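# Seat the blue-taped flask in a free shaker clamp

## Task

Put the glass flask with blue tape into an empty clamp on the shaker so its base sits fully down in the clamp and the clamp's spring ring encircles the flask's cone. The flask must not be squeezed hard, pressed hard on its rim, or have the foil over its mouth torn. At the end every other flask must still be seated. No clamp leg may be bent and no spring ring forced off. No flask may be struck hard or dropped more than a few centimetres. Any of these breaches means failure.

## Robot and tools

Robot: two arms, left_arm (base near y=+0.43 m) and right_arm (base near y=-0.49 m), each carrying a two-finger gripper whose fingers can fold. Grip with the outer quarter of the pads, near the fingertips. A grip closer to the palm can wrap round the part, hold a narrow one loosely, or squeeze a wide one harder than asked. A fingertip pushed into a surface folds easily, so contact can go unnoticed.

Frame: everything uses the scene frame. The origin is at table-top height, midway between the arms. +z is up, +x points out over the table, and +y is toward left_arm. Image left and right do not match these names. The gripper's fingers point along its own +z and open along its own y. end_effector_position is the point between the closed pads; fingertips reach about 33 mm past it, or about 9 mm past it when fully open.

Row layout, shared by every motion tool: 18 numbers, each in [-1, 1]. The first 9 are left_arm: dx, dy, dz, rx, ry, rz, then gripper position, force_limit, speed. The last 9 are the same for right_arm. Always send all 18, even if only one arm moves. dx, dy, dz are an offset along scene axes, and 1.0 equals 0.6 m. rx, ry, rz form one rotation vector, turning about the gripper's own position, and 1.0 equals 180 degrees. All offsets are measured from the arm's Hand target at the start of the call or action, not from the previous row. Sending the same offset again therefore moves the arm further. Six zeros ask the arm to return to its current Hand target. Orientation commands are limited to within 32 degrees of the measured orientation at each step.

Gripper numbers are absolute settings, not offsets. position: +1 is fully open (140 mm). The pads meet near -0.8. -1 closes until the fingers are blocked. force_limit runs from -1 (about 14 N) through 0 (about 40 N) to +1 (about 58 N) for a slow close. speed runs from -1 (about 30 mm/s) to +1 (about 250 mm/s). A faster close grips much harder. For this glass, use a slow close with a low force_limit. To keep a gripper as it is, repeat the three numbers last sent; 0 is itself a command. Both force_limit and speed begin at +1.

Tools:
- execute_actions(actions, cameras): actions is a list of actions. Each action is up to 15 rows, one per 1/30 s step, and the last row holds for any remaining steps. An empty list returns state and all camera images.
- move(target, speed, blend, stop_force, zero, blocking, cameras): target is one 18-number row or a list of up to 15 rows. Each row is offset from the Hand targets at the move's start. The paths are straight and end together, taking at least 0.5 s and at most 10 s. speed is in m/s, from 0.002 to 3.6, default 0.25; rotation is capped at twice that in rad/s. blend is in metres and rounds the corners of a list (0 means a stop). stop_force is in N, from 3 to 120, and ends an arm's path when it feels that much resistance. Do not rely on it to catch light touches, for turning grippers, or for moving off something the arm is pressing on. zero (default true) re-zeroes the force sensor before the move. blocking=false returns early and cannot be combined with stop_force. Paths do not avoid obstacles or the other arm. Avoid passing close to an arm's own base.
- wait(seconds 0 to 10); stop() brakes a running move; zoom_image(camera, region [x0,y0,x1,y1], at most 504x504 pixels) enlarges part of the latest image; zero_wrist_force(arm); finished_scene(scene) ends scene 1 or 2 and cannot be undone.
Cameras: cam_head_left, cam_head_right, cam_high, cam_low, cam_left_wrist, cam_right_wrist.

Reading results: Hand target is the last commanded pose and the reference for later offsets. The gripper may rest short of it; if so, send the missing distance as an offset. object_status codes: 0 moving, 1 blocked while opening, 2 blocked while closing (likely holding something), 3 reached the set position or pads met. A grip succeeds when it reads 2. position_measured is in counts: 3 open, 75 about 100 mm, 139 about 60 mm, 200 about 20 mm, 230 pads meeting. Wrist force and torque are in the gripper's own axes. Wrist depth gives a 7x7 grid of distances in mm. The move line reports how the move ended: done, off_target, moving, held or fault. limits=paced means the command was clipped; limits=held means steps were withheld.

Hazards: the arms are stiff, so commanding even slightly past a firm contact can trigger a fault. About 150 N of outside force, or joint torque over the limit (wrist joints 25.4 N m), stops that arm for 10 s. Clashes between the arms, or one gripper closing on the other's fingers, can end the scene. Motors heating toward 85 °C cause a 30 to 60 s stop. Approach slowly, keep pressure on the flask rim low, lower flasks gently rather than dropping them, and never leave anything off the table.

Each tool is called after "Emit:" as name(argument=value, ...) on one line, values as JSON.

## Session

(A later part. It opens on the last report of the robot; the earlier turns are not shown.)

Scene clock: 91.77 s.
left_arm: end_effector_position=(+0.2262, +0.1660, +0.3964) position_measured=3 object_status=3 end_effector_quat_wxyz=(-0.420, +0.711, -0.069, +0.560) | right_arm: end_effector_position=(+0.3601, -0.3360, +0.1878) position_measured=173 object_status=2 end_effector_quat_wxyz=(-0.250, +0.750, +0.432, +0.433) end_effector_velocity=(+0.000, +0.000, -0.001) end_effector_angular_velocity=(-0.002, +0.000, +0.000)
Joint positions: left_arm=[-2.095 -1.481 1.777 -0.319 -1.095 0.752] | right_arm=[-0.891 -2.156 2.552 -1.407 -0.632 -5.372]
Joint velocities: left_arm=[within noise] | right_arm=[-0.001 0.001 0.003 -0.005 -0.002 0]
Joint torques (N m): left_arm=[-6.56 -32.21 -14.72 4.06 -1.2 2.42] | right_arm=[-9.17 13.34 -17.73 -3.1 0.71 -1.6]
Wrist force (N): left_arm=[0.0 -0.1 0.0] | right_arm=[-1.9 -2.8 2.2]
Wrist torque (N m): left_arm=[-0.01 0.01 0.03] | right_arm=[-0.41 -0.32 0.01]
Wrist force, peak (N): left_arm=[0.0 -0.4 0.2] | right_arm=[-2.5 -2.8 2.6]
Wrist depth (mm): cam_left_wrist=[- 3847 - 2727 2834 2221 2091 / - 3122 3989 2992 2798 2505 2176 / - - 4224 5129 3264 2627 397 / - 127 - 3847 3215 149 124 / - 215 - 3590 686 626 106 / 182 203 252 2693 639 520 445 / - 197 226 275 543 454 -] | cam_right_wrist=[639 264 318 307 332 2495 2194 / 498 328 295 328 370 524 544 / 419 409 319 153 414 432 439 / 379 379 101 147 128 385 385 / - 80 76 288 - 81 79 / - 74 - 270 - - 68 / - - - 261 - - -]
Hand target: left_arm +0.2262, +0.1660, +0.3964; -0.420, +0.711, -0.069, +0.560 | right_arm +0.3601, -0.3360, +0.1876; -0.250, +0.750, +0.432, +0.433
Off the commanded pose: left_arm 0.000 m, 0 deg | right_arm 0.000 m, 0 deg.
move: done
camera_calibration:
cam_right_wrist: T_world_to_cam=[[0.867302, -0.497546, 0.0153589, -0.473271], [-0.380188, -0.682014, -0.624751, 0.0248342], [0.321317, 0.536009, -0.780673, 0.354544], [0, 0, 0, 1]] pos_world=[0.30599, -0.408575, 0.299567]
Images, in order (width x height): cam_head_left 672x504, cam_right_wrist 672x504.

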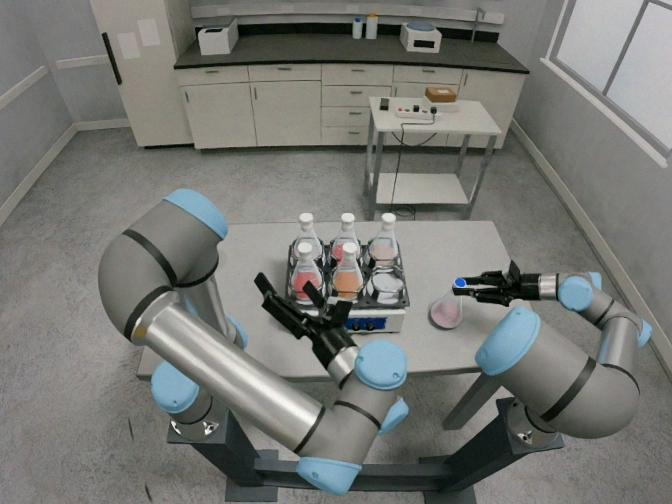

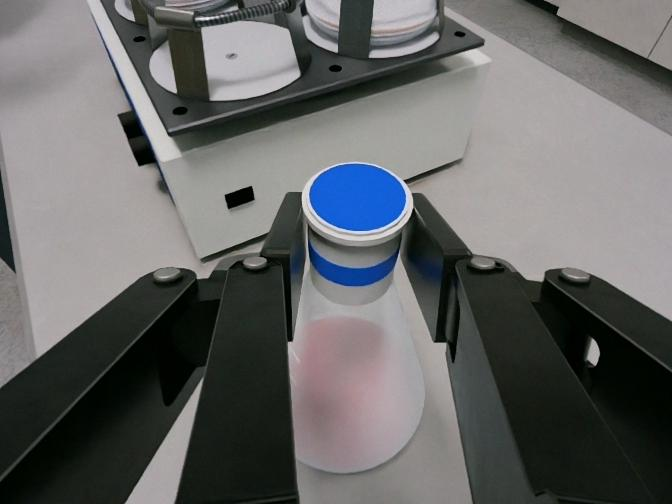

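Emit:
move(target=[[0,0,0,0,0,0,1,1,1,0,0,0.34,0,0,0,-1,-1,-1],[0,0,0,0,0,0,1,1,1,0.04,0.25,0.36,0,0,0,-1,-1,-1]], speed=0.15, cameras=["cam_right_wrist","cam_head_left","cam_head_right","cam_high"])

Emit:
zoom_image(camera="cam_right_wrist", region=[0, 0, 504, 380])

Emit:
zoom_image(camera="cam_head_right", region=[280, 200, 500, 350])

Emit:
zoom_image(camera="cam_head_left", region=[270, 200, 490, 350])

Emit:
zoom_image(camera="cam_high", region=[200, 80, 430, 240])

Scene clock: 102.43 s.
left_arm: end_effector_position=(+0.2262, +0.1660, +0.3964) position_measured=3 object_status=3 end_effector_quat_wxyz=(-0.420, +0.711, -0.069, +0.560) | right_arm: end_effector_position=(+0.3840, -0.1860, +0.4035) position_measured=173 object_status=2 end_effector_quat_wxyz=(-0.250, +0.750, +0.432, +0.433)
Joint positions: left_arm=[-2.095 -1.481 1.777 -0.319 -1.095 0.752] | right_arm=[-0.258 -2.196 2.246 -2.043 -0.581 -4.218]
Joint torques (N m): left_arm=[-4.99 -31.67 -15.27 4.13 -1.18 2.24] | right_arm=[-5.33 -5.42 -38.27 -5.01 3.18 1.41]
Wrist force (N): left_arm=[0.0 0.0 0.1] | right_arm=[-2.4 -2.6 2.2]
Wrist torque (N m): left_arm=[0.00 0.00 0.04] | right_arm=[-0.36 -0.29 0.04]
Wrist force, peak (N): left_arm=[0.0 -0.2 0.4] | right_arm=[-4.4 -2.8 3.3]
Wrist depth (mm): cam_left_wrist=[3366 3077 3989 2911 2992 2341 2091 / - - 4683 3168 2992 2564 2221 / - - - - 3474 2834 399 / - 127 - 5009 3590 149 124 / - 126 - 3314 764 617 107 / 182 203 250 2627 649 504 - / - 197 225 275 545 449 -] | cam_right_wrist=[2756 2604 2890 2962 2962 2633 2174 / 2301 2604 511 436 2548 2301 2323 / 1959 743 450 148 283 2061 2008 / 767 513 101 145 128 637 1769 / - 81 76 298 - 81 79 / - 74 - 270 - - 68 / - - - 252 - - -]
Hand target: left_arm +0.2262, +0.1660, +0.3964; -0.420, +0.711, -0.069, +0.560 | right_arm +0.3841, -0.1860, +0.4036; -0.250, +0.750, +0.432, +0.433
Off the commanded pose: left_arm 0.000 m, 0 deg | right_arm 0.000 m, 0 deg.
move: done
camera_calibration:
cam_right_wrist: T_world_to_cam=[[0.867334, -0.497503, 0.014939, -0.422466], [-0.380372, -0.681892, -0.624772, 0.271148], [0.321013, 0.536203, -0.780664, 0.43508], [0, 0, 0, 1]] pos_world=[0.32989, -0.258576, 0.515368]
Images, in order (width x height): cam_head_left 672x504, cam_head_right 672x504, cam_high 672x504, cam_right_wrist 672x504.

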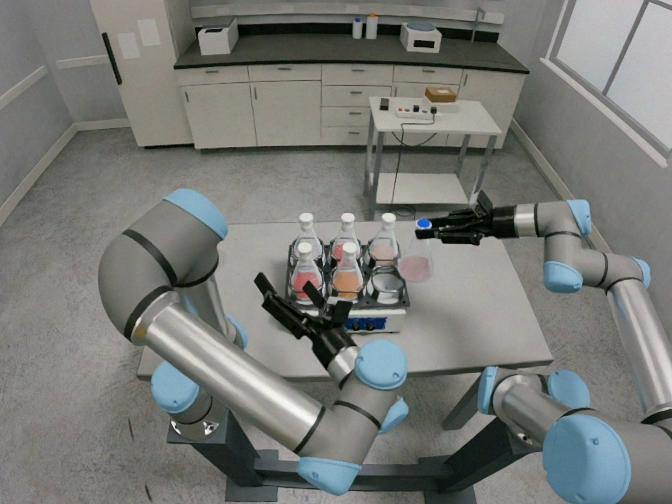

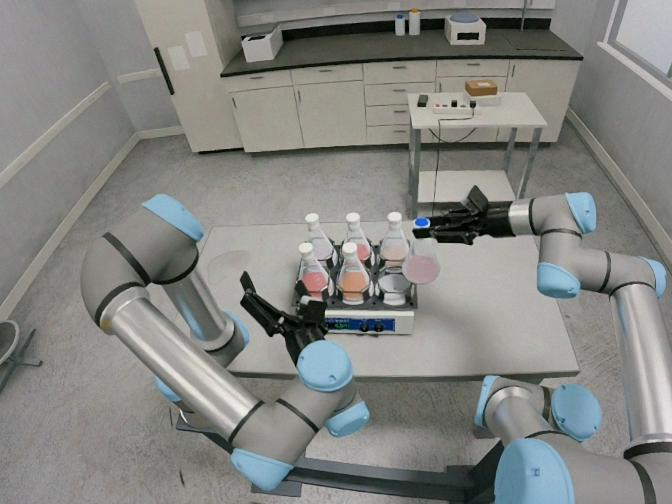

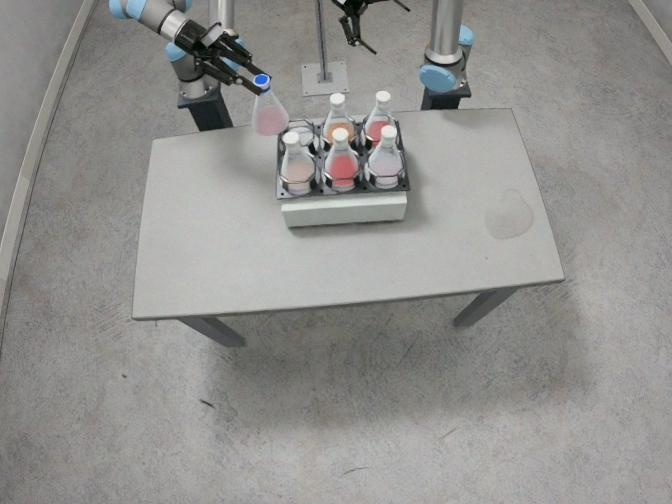

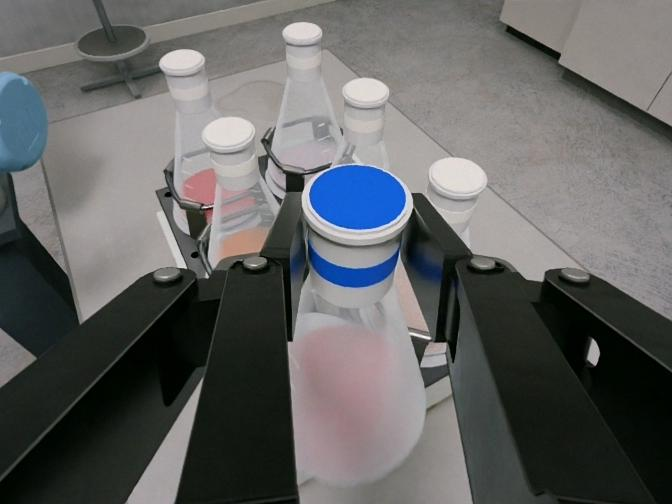

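Scaled by 1.000.

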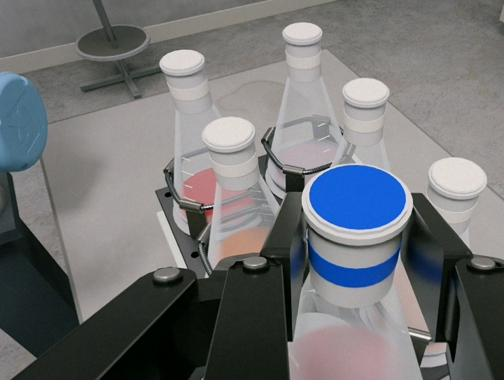

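Scaled by 2.291 from the camera's 672x504 image, which has a finer 960x720 frame.

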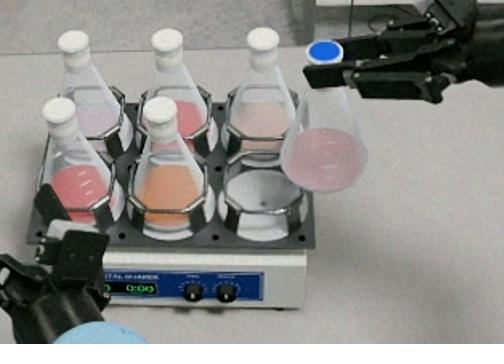

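Scaled by 2.291 from the camera's 672x504 image, which has a finer 960x720 frame.

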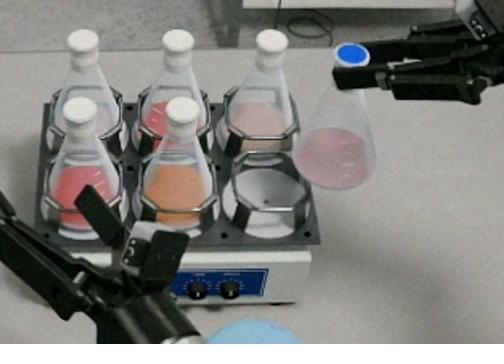

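Scaled by 2.191 from the camera's 672x504 image, which has a finer 960x720 frame.

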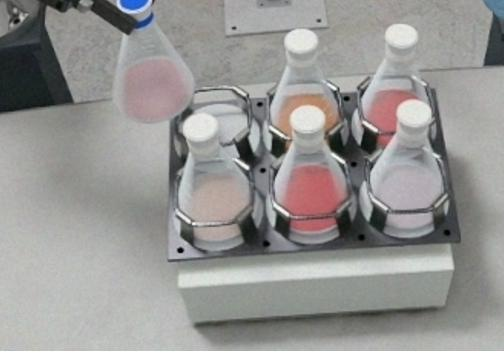

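Emit:
move(target=[0,0,0,0,0,0,1,1,1,0.0158,0.1083,0,0,0,0,-1,-1,-1], speed=0.1, cameras=["cam_right_wrist","cam_head_left","cam_head_right","cam_high","cam_low"])

Emit:
zoom_image(camera="cam_low", region=[310, 150, 470, 270])

Emit:
zoom_image(camera="cam_head_right", region=[280, 200, 440, 320])

Emit:
zoom_image(camera="cam_head_left", region=[270, 200, 430, 320])

Emit:
zoom_image(camera="cam_high", region=[240, 70, 420, 210])

Scene clock: 114.40 s.
left_arm: end_effector_position=(+0.2262, +0.1660, +0.3964) position_measured=3 object_status=3 end_effector_quat_wxyz=(-0.420, +0.711, -0.069, +0.560) | right_arm: end_effector_position=(+0.3936, -0.1210, +0.4036) position_measured=173 object_status=2 end_effector_quat_wxyz=(-0.250, +0.750, +0.432, +0.433)
Joint positions: left_arm=[-2.095 -1.481 1.777 -0.319 -1.095 0.752] | right_arm=[0.004 -2.033 2.238 -2.49 -0.724 -3.854]
Joint torques (N m): left_arm=[-6.36 -32.08 -14.02 3.98 -1.13 2.33] | right_arm=[-3.54 -14.7 -20.05 -4.79 2.24 0.65]
Wrist force (N): left_arm=[0.0 0.0 0.1] | right_arm=[-2.1 -2.6 2.1]
Wrist torque (N m): left_arm=[-0.01 0.00 0.03] | right_arm=[-0.37 -0.28 0.09]
Wrist force, peak (N): left_arm=[0.2 -0.2 -0.3] | right_arm=[-1.3 -3.3 3.2]
Wrist depth (mm): cam_left_wrist=[- - - 2834 2911 2198 1976 / - - - 3314 2911 2564 2176 / - - - 5009 3215 2798 398 / - 135 3651 4896 3168 149 124 / - 208 - 3366 699 595 107 / 182 203 252 2762 626 524 445 / - 197 225 271 533 444 -] | cam_right_wrist=[4086 2788 2788 3078 2926 2756 2279 / 2394 2323 347 388 2521 2418 2323 / 524 720 280 153 339 2097 2025 / 1590 469 101 147 127 249 1782 / - 81 76 295 118 81 79 / - 74 - 271 - - 68 / - - - 255 - - -]
Hand target: left_arm +0.2262, +0.1660, +0.3964; -0.420, +0.711, -0.069, +0.560 | right_arm +0.3936, -0.1210, +0.4036; -0.250, +0.750, +0.432, +0.433
Off the commanded pose: left_arm 0.000 m, 0 deg | right_arm 0.000 m, 0 deg.
move: done
camera_calibration:
cam_right_wrist: T_world_to_cam=[[0.867306, -0.49755, 0.0150064, -0.398404], [-0.380361, -0.681872, -0.624801, 0.319162], [0.321102, 0.536186, -0.780639, 0.397208], [0, 0, 0, 1]] pos_world=[0.33939, -0.193576, 0.515468]
Images, in order (width x height): cam_head_left 672x504, cam_head_right 672x504, cam_high 672x504, cam_low 672x504, cam_right_wrist 672x504.

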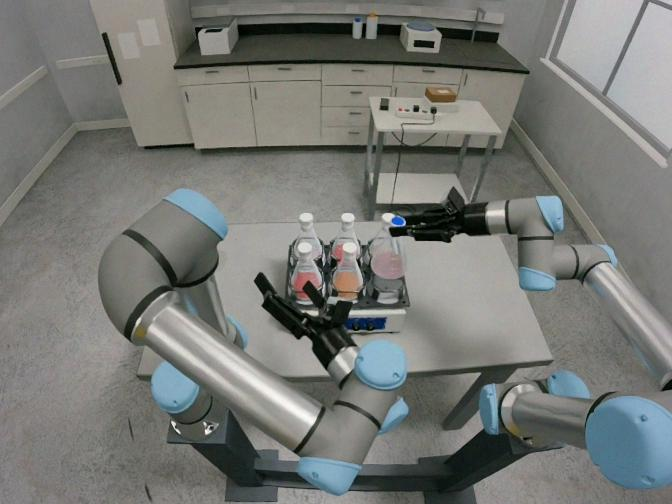

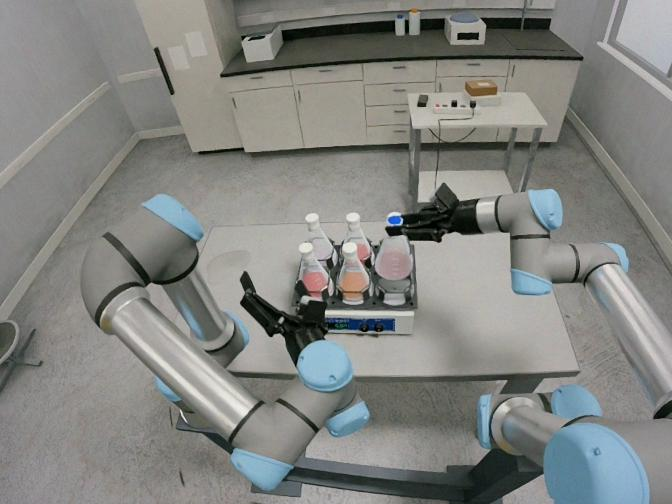

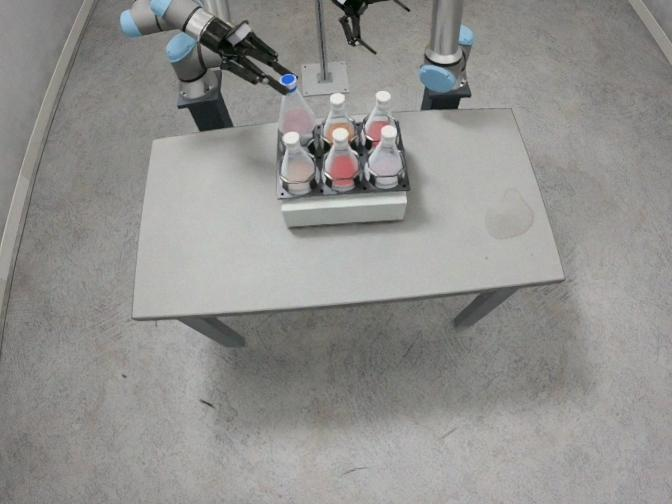

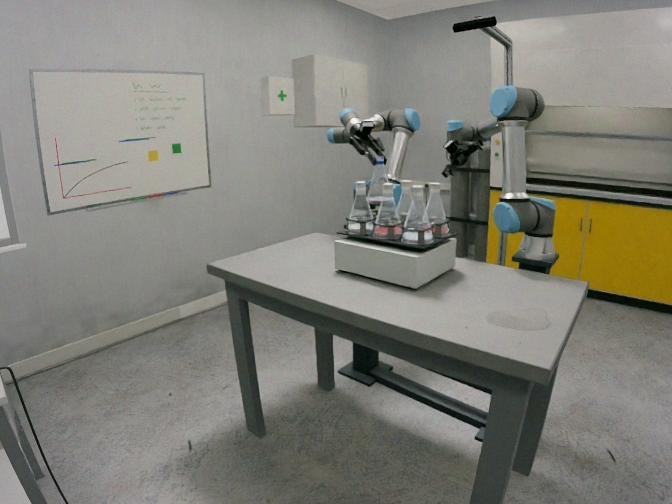

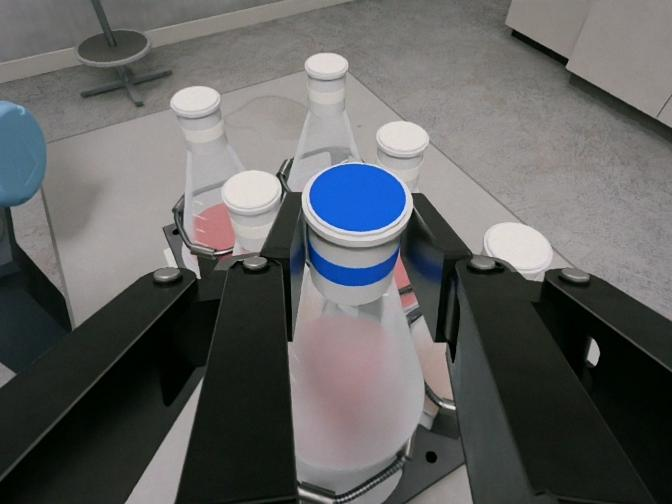

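Scaled by 3.150 from the camera's 672x504 image, which has a finer 960x720 frame.

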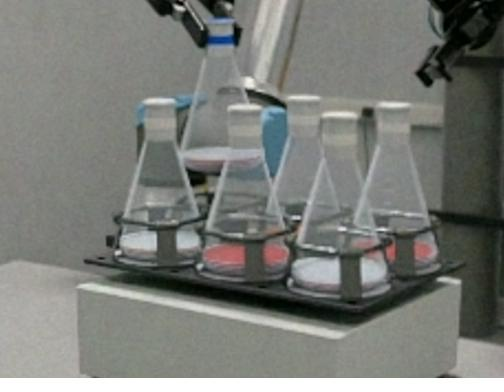

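Scaled by 3.150 from the camera's 672x504 image, which has a finer 960x720 frame.

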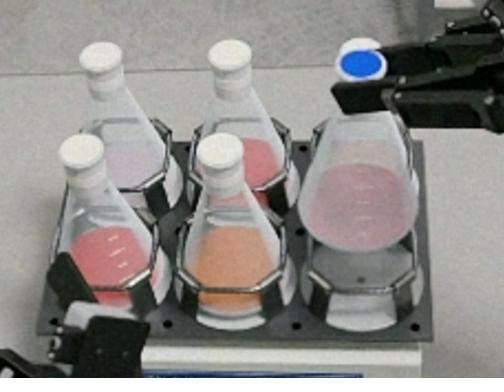

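Scaled by 3.150 from the camera's 672x504 image, which has a finer 960x720 frame.

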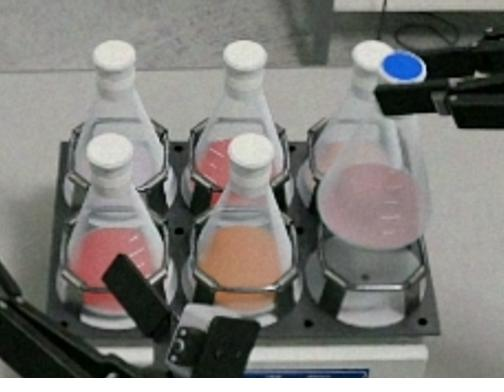

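Scaled by 2.800 from the camera's 672x504 image, which has a finer 960x720 frame.

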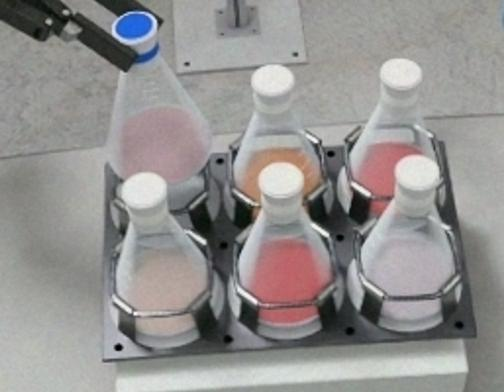

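Emit:
move(target=[0,0,0,0,0,0,1,1,1,0,0,-0.06,0,0,0,-1,-1,-1], speed=0.06, stop_force=6, cameras=["cam_right_wrist","cam_head_left","cam_head_right","cam_high","cam_low"])

Emit:
zoom_image(camera="cam_low", region=[310, 150, 470, 270])

Emit:
zoom_image(camera="cam_head_right", region=[330, 210, 440, 310])

Emit:
zoom_image(camera="cam_head_left", region=[330, 210, 440, 310])

Emit:
zoom_image(camera="cam_high", region=[250, 70, 370, 210])

Emit:
zoom_image(camera="cam_right_wrist", region=[170, 250, 504, 504])

Scene clock: 123.70 s.
left_arm: end_effector_position=(+0.2262, +0.1660, +0.3964) position_measured=3 object_status=3 end_effector_quat_wxyz=(-0.420, +0.711, -0.069, +0.560) | right_arm: end_effector_position=(+0.3936, -0.1210, +0.3676) position_measured=173 object_status=2 end_effector_quat_wxyz=(-0.250, +0.751, +0.432, +0.433)
Joint positions: left_arm=[-2.095 -1.481 1.777 -0.319 -1.095 0.752] | right_arm=[0.004 -2.005 2.318 -2.599 -0.724 -3.854]
Joint torques (N m): left_arm=[-5.46 -31.78 -15.22 4.18 -0.88 2.03] | right_arm=[1.94 -18.87 -37.38 -4.67 0.33 1.79]
Wrist force (N): left_arm=[-0.1 -0.1 0.0] | right_arm=[-1.9 -2.9 2.2]
Wrist torque (N m): left_arm=[-0.03 0.03 0.03] | right_arm=[-0.40 -0.29 0.09]
Wrist force, peak (N): left_arm=[0.0 -0.2 0.4] | right_arm=[-3.0 -2.8 2.8]
Wrist depth (mm): cam_left_wrist=[- - - 2834 2693 2198 2013 / - - 5822 2659 2872 2627 2198 / 2595 - - 4396 3366 2798 400 / - 127 3531 4064 3314 149 124 / - 127 - 3651 789 619 106 / 182 204 253 2911 653 513 442 / - 197 226 272 527 453 -] | cam_right_wrist=[2756 2370 2890 2788 2962 2855 2061 / 2323 2443 331 478 298 2394 2346 / 707 - 257 149 685 1991 2097 / 640 429 101 145 119 219 1705 / - 81 76 295 118 81 79 / - 74 - 261 - - 68 / - - - 257 - - -]
Hand target: left_arm +0.2262, +0.1660, +0.3964; -0.420, +0.711, -0.069, +0.560 | right_arm +0.3936, -0.1210, +0.3676; -0.250, +0.750, +0.432, +0.433
Off the commanded pose: left_arm 0.000 m, 0 deg | right_arm 0.000 m, 0 deg.
move: done
camera_calibration:
cam_right_wrist: T_world_to_cam=[[0.86721, -0.497716, 0.0150264, -0.398009], [-0.38049, -0.681819, -0.62478, 0.296683], [0.321208, 0.536098, -0.780656, 0.369081], [0, 0, 0, 1]] pos_world=[0.33949, -0.193675, 0.479468]
Images, in order (width x height): cam_head_left 672x504, cam_head_right 672x504, cam_high 672x504, cam_low 672x504, cam_right_wrist 672x504.

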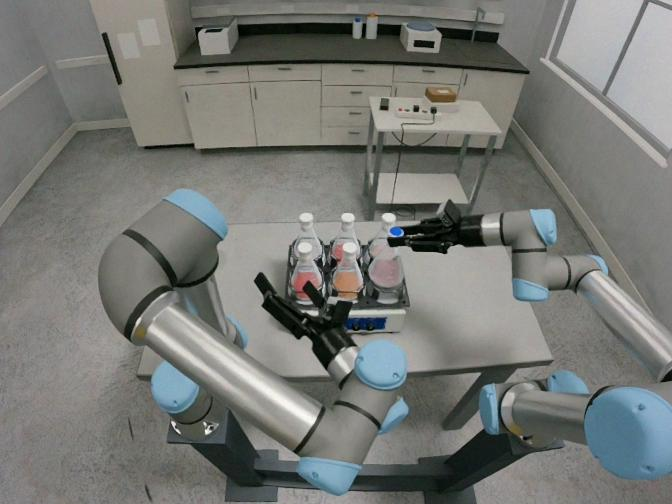

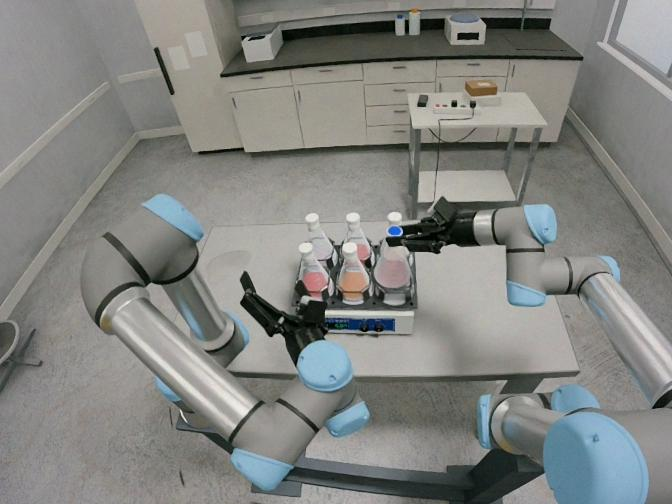

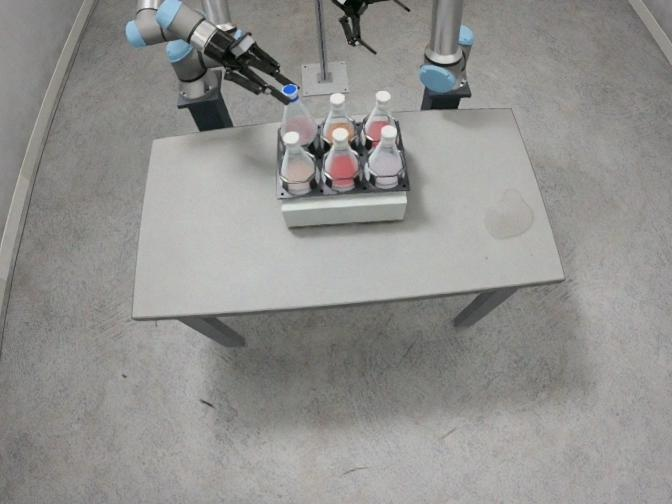

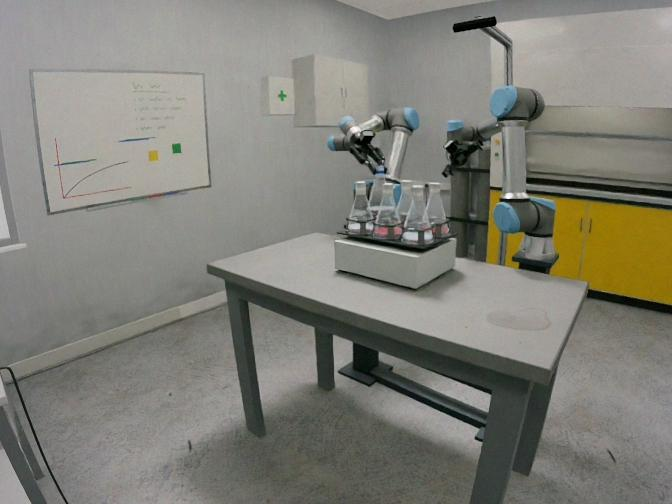

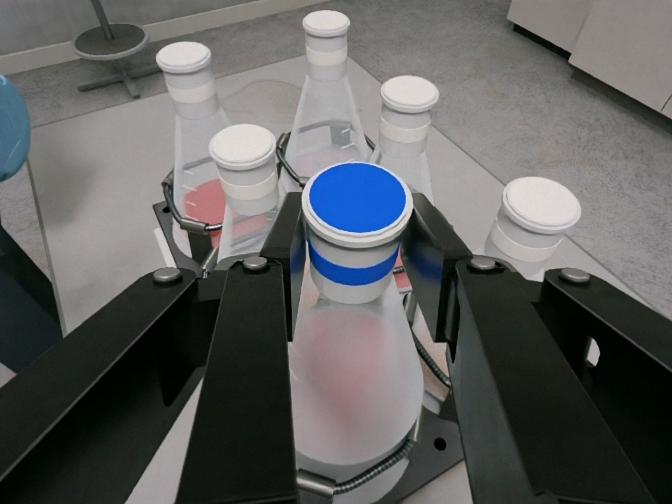

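Scaled by 3.150 from the camera's 672x504 image, which has a finer 960x720 frame.

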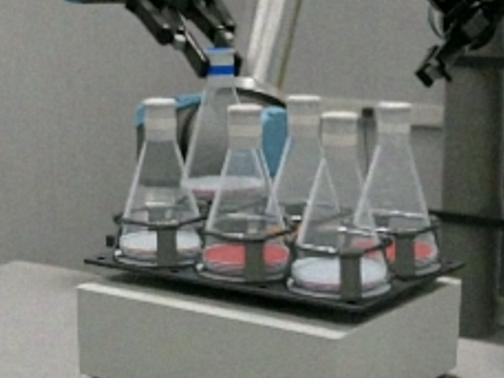

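Scaled by 4.582 from the camera's 672x504 image, which has a finer 960x720 frame.

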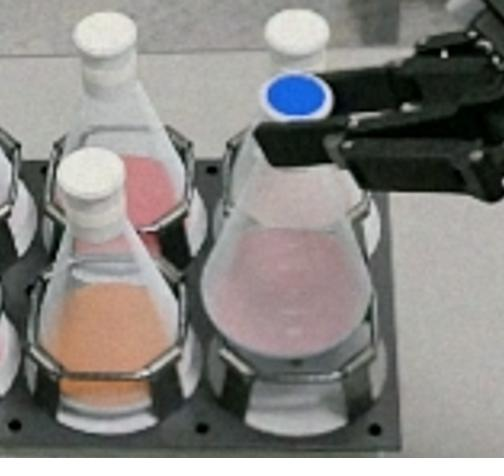

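Scaled by 4.582 from the camera's 672x504 image, which has a finer 960x720 frame.

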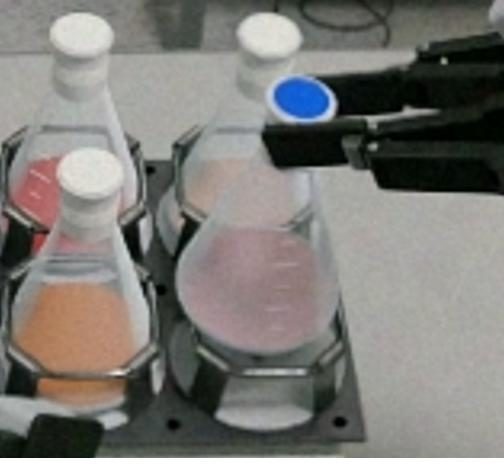

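Scaled by 3.600 from the camera's 672x504 image, which has a finer 960x720 frame.

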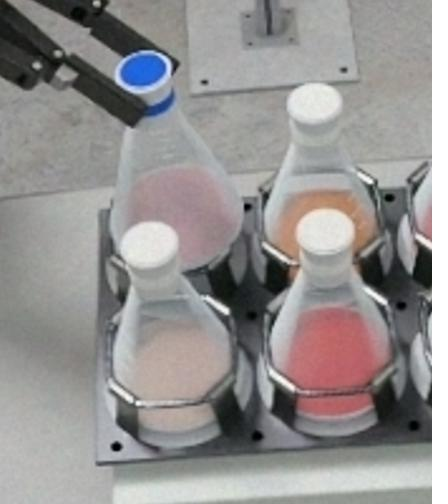

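Scaled by 1.509 from the camera's 672x504 image, which has a finer 960x720 frame.

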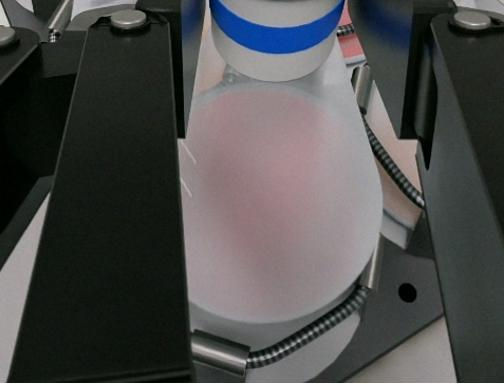

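Emit:
move(target=[0,0,0,0,0,0,1,1,1,0,0,0,-0.0125,0,0,-1,-1,-1], speed=0.05, cameras=["cam_right_wrist","cam_head_left","cam_head_right","cam_high"])

Emit:
zoom_image(camera="cam_head_right", region=[330, 210, 440, 310])

Emit:
zoom_image(camera="cam_head_left", region=[330, 210, 440, 310])

Emit:
zoom_image(camera="cam_right_wrist", region=[170, 250, 504, 504])

Scene clock: 135.23 s.
left_arm: end_effector_position=(+0.2262, +0.1660, +0.3964) position_measured=3 object_status=3 end_effector_quat_wxyz=(-0.420, +0.711, -0.069, +0.560) | right_arm: end_effector_position=(+0.3935, -0.1209, +0.3677) position_measured=173 object_status=2 end_effector_quat_wxyz=(-0.235, +0.755, +0.441, +0.424)
Joint positions: left_arm=[-2.095 -1.481 1.777 -0.319 -1.095 0.752] | right_arm=[0.027 -2.006 2.293 -2.563 -0.769 -3.866]
Joint torques (N m): left_arm=[-7.12 -31.92 -14.34 4.14 -0.96 2.22] | right_arm=[-9.27 -14.59 -19.9 -5.61 3.39 1.32]
Wrist force (N): left_arm=[-0.1 -0.1 -0.1] | right_arm=[-1.5 -2.9 2.2]
Wrist torque (N m): left_arm=[-0.02 0.01 0.04] | right_arm=[-0.40 -0.39 0.12]
Wrist force, peak (N): left_arm=[-0.3 -0.3 0.0] | right_arm=[-1.8 -3.1 2.6]
Wrist depth (mm): cam_left_wrist=[3264 3847 - 2872 2727 2221 2133 / - - - 3215 2834 2505 2267 / 2727 3474 - 6155 3264 2627 390 / - 127 3714 2872 3989 149 124 / - 127 - 3419 - 669 107 / 182 203 250 2595 632 524 - / - 197 226 275 532 453 -] | cam_right_wrist=[2418 2236 2756 367 2693 2663 2135 / 767 755 252 - 300 2257 2279 / 2604 460 262 148 150 1896 2008 / 595 420 101 147 119 214 1646 / - 81 76 287 119 81 79 / - 74 - 274 - - 68 / - - - 266 - - -]
Hand target: left_arm +0.2262, +0.1660, +0.3964; -0.420, +0.711, -0.069, +0.560 | right_arm +0.3936, -0.1210, +0.3676; -0.235, +0.755, +0.441, +0.424
Off the commanded pose: left_arm 0.000 m, 0 deg | right_arm 0.000 m, 0 deg.
move: done
camera_calibration:
cam_right_wrist: T_world_to_cam=[[0.86739, -0.496401, 0.0349398, -0.405113], [-0.38, -0.706057, -0.597565, 0.283684], [0.321301, 0.505044, -0.801059, 0.372864], [0, 0, 0, 1]] pos_world=[0.339389, -0.189114, 0.482361]
Images, in order (width x height): cam_head_left 672x504, cam_head_right 672x504, cam_high 672x504, cam_right_wrist 672x504.

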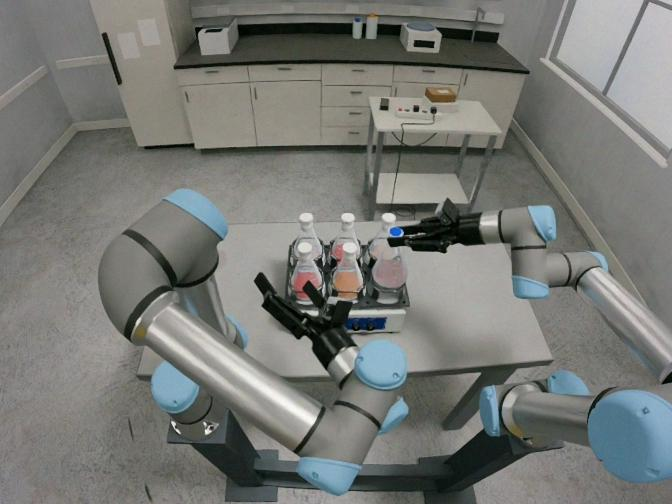

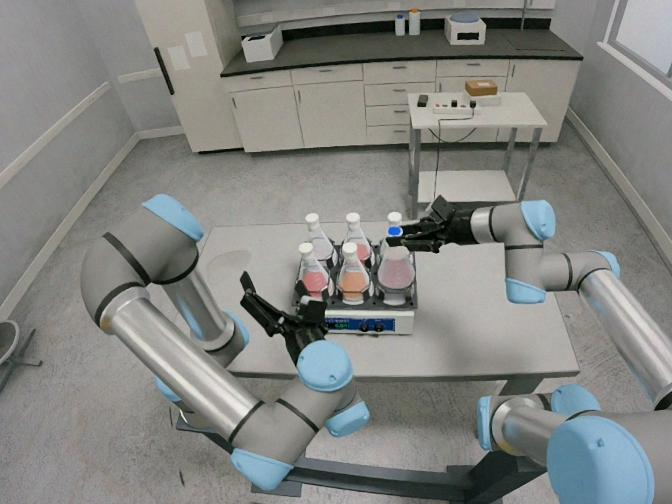

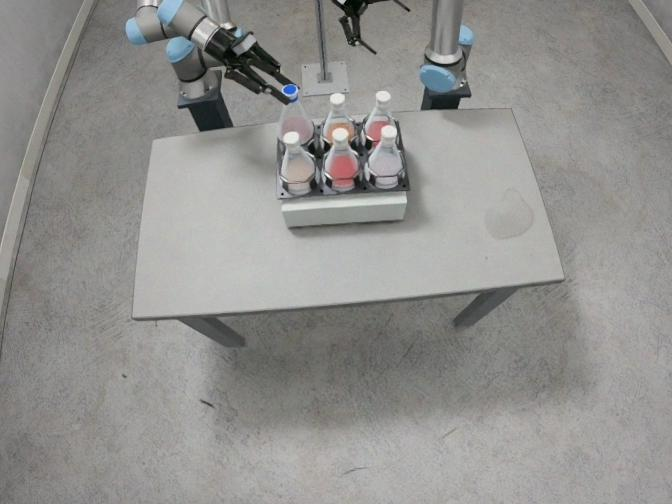

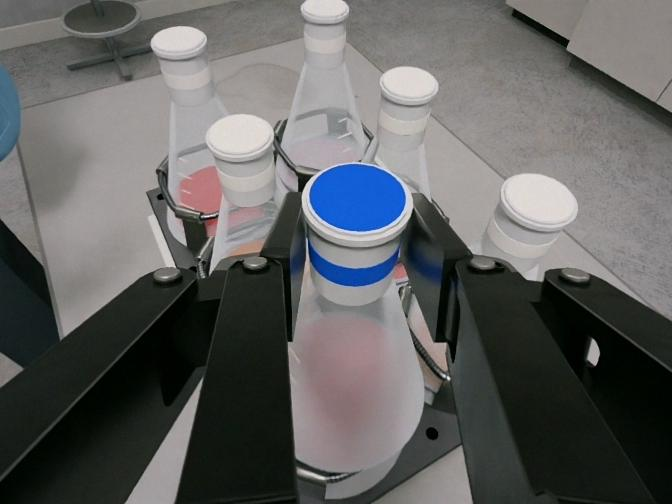

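Scaled by 4.582 from the camera's 672x504 image, which has a finer 960x720 frame.

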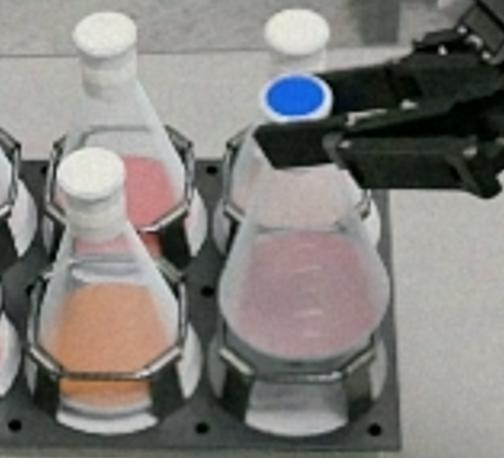

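Scaled by 4.582 from the camera's 672x504 image, which has a finer 960x720 frame.

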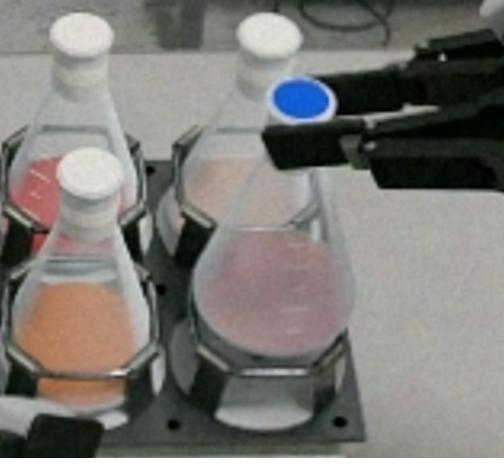

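Scaled by 1.509 from the camera's 672x504 image, which has a finer 960x720 frame.

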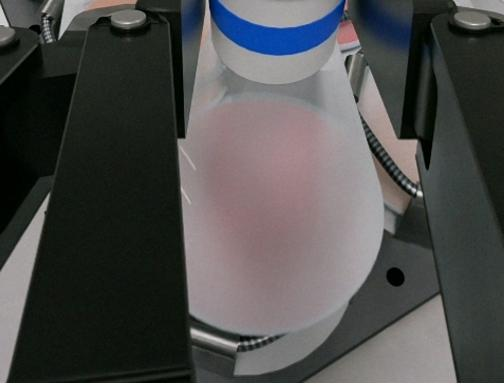

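Emit:
move(target=[0,0,0,0,0,0,1,1,1,0,0.002,-0.1,0,0,0,-1,-1,-1], speed=0.03, stop_force=8, cameras=["cam_right_wrist","cam_head_left","cam_head_right","cam_low"])

Emit:
zoom_image(camera="cam_head_right", region=[330, 210, 440, 310])

Emit:
zoom_image(camera="cam_head_left", region=[330, 210, 440, 310])

Emit:
zoom_image(camera="cam_low", region=[310, 150, 470, 270])

Scene clock: 140.77 s.
left_arm: end_effector_position=(+0.2262, +0.1660, +0.3964) position_measured=3 object_status=3 end_effector_quat_wxyz=(-0.420, +0.711, -0.069, +0.560) | right_arm: end_effector_position=(+0.3936, -0.1210, +0.3635) position_measured=173 object_status=2 end_effector_quat_wxyz=(-0.235, +0.755, +0.441, +0.424)
Joint positions: left_arm=[-2.095 -1.481 1.777 -0.319 -1.095 0.752] | right_arm=[0.027 -2.002 2.302 -2.576 -0.769 -3.865]
Joint torques (N m): left_arm=[-6.32 -31.58 -15.59 4.07 -0.82 2.3] | right_arm=[-9.97 -19.01 -21.4 -5.35 3.19 -1.23]
Wrist force (N): left_arm=[0.0 0.0 0.0] | right_arm=[-1.8 -2.7 2.3]
Wrist torque (N m): left_arm=[0.00 0.00 0.04] | right_arm=[-0.35 -0.31 0.10]
Wrist force, peak (N): left_arm=[-0.3 -0.1 0.3] | right_arm=[5.9 -3.3 -4.6]
Wrist depth (mm): cam_left_wrist=[- - - 2872 2911 2341 2071 / - - 4224 3366 2798 2505 2420 / - 2727 - 4396 3168 2834 396 / - 127 - 4896 3168 149 124 / - 119 3314 3264 764 626 106 / 182 204 265 2659 697 518 441 / - 197 226 275 528 455 -] | cam_right_wrist=[2469 2394 2576 2443 2576 2756 2194 / 2346 745 338 - 743 2279 2279 / 646 440 256 146 689 1959 1911 / 669 559 101 145 119 223 1705 / - 81 76 293 118 81 79 / - 74 - 268 - - 68 / - - - 288 - - -]
Hand target: left_arm +0.2262, +0.1660, +0.3964; -0.420, +0.711, -0.069, +0.560 | right_arm +0.3936, -0.1210, +0.3635; -0.235, +0.755, +0.441, +0.424 (not the last commanded pose)
Off the commanded pose: left_arm 0.000 m, 0 deg | right_arm 0.056 m, 0 deg.
move: contact (right_arm)
camera_calibration:
cam_right_wrist: T_world_to_cam=[[0.8672, -0.496756, 0.0345895, -0.404935], [-0.380497, -0.705847, -0.597496, 0.281259], [0.321225, 0.504988, -0.801125, 0.369485], [0, 0, 0, 1]] pos_world=[0.33949, -0.189214, 0.478061]
Images, in order (width x height): cam_head_left 672x504, cam_head_right 672x504, cam_low 672x504, cam_right_wrist 672x504.

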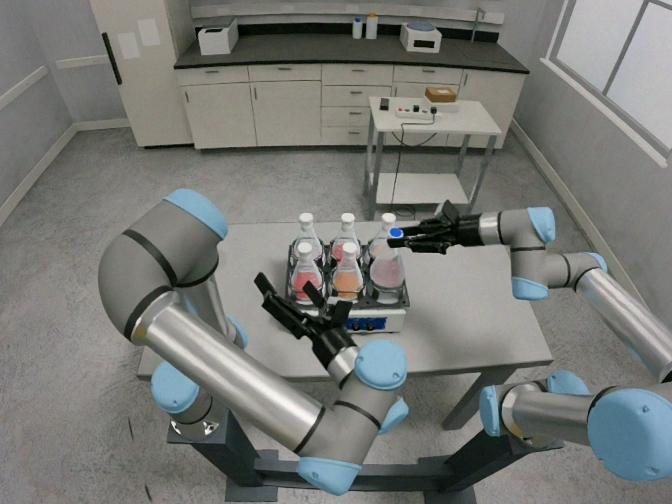

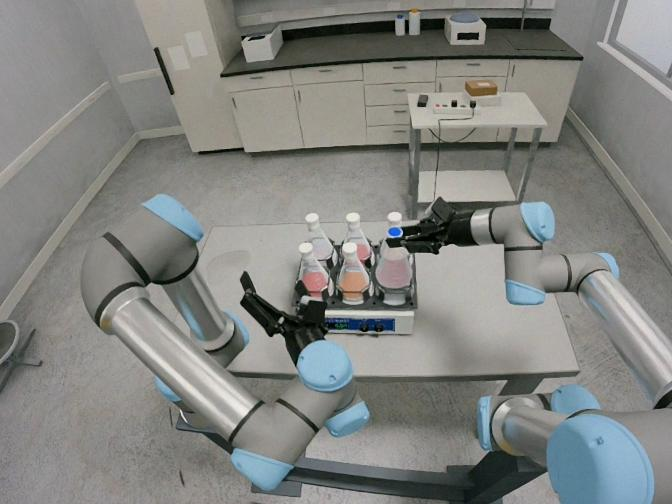

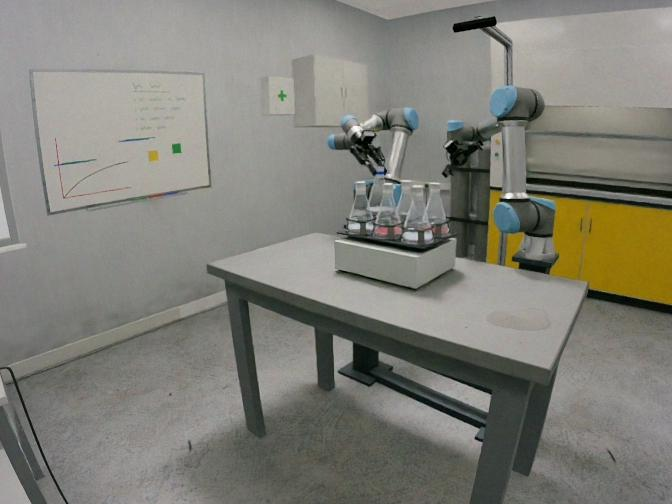

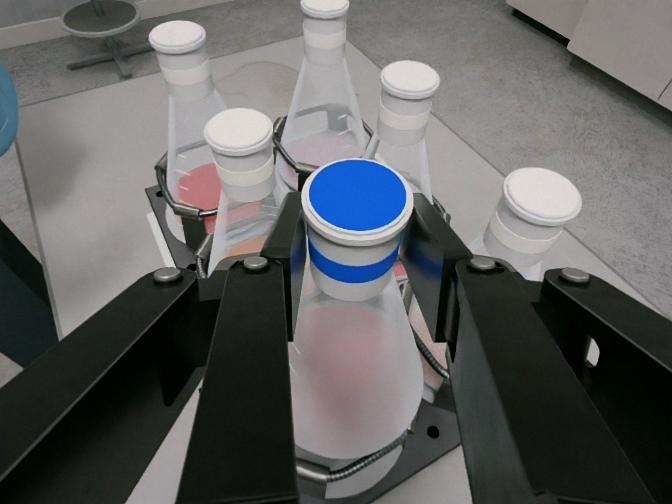

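Scaled by 4.582 from the camera's 672x504 image, which has a finer 960x720 frame.

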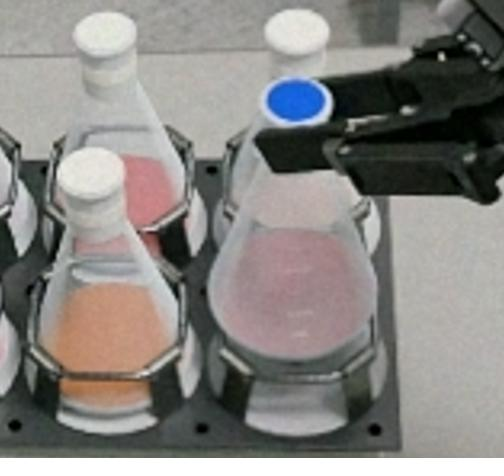

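Scaled by 4.582 from the camera's 672x504 image, which has a finer 960x720 frame.

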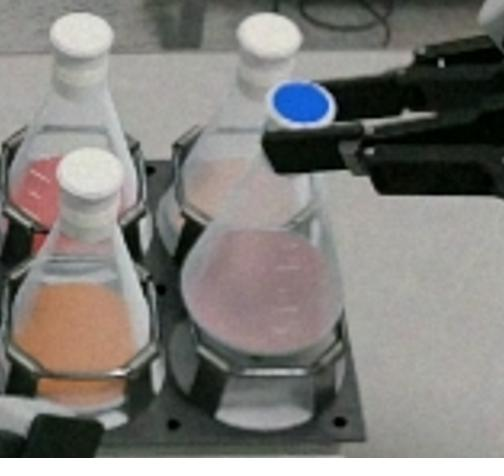

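Scaled by 3.150 from the camera's 672x504 image, which has a finer 960x720 frame.

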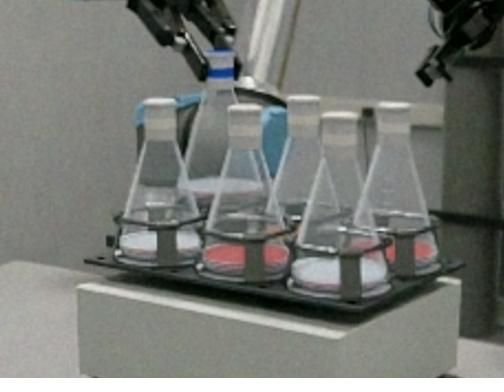

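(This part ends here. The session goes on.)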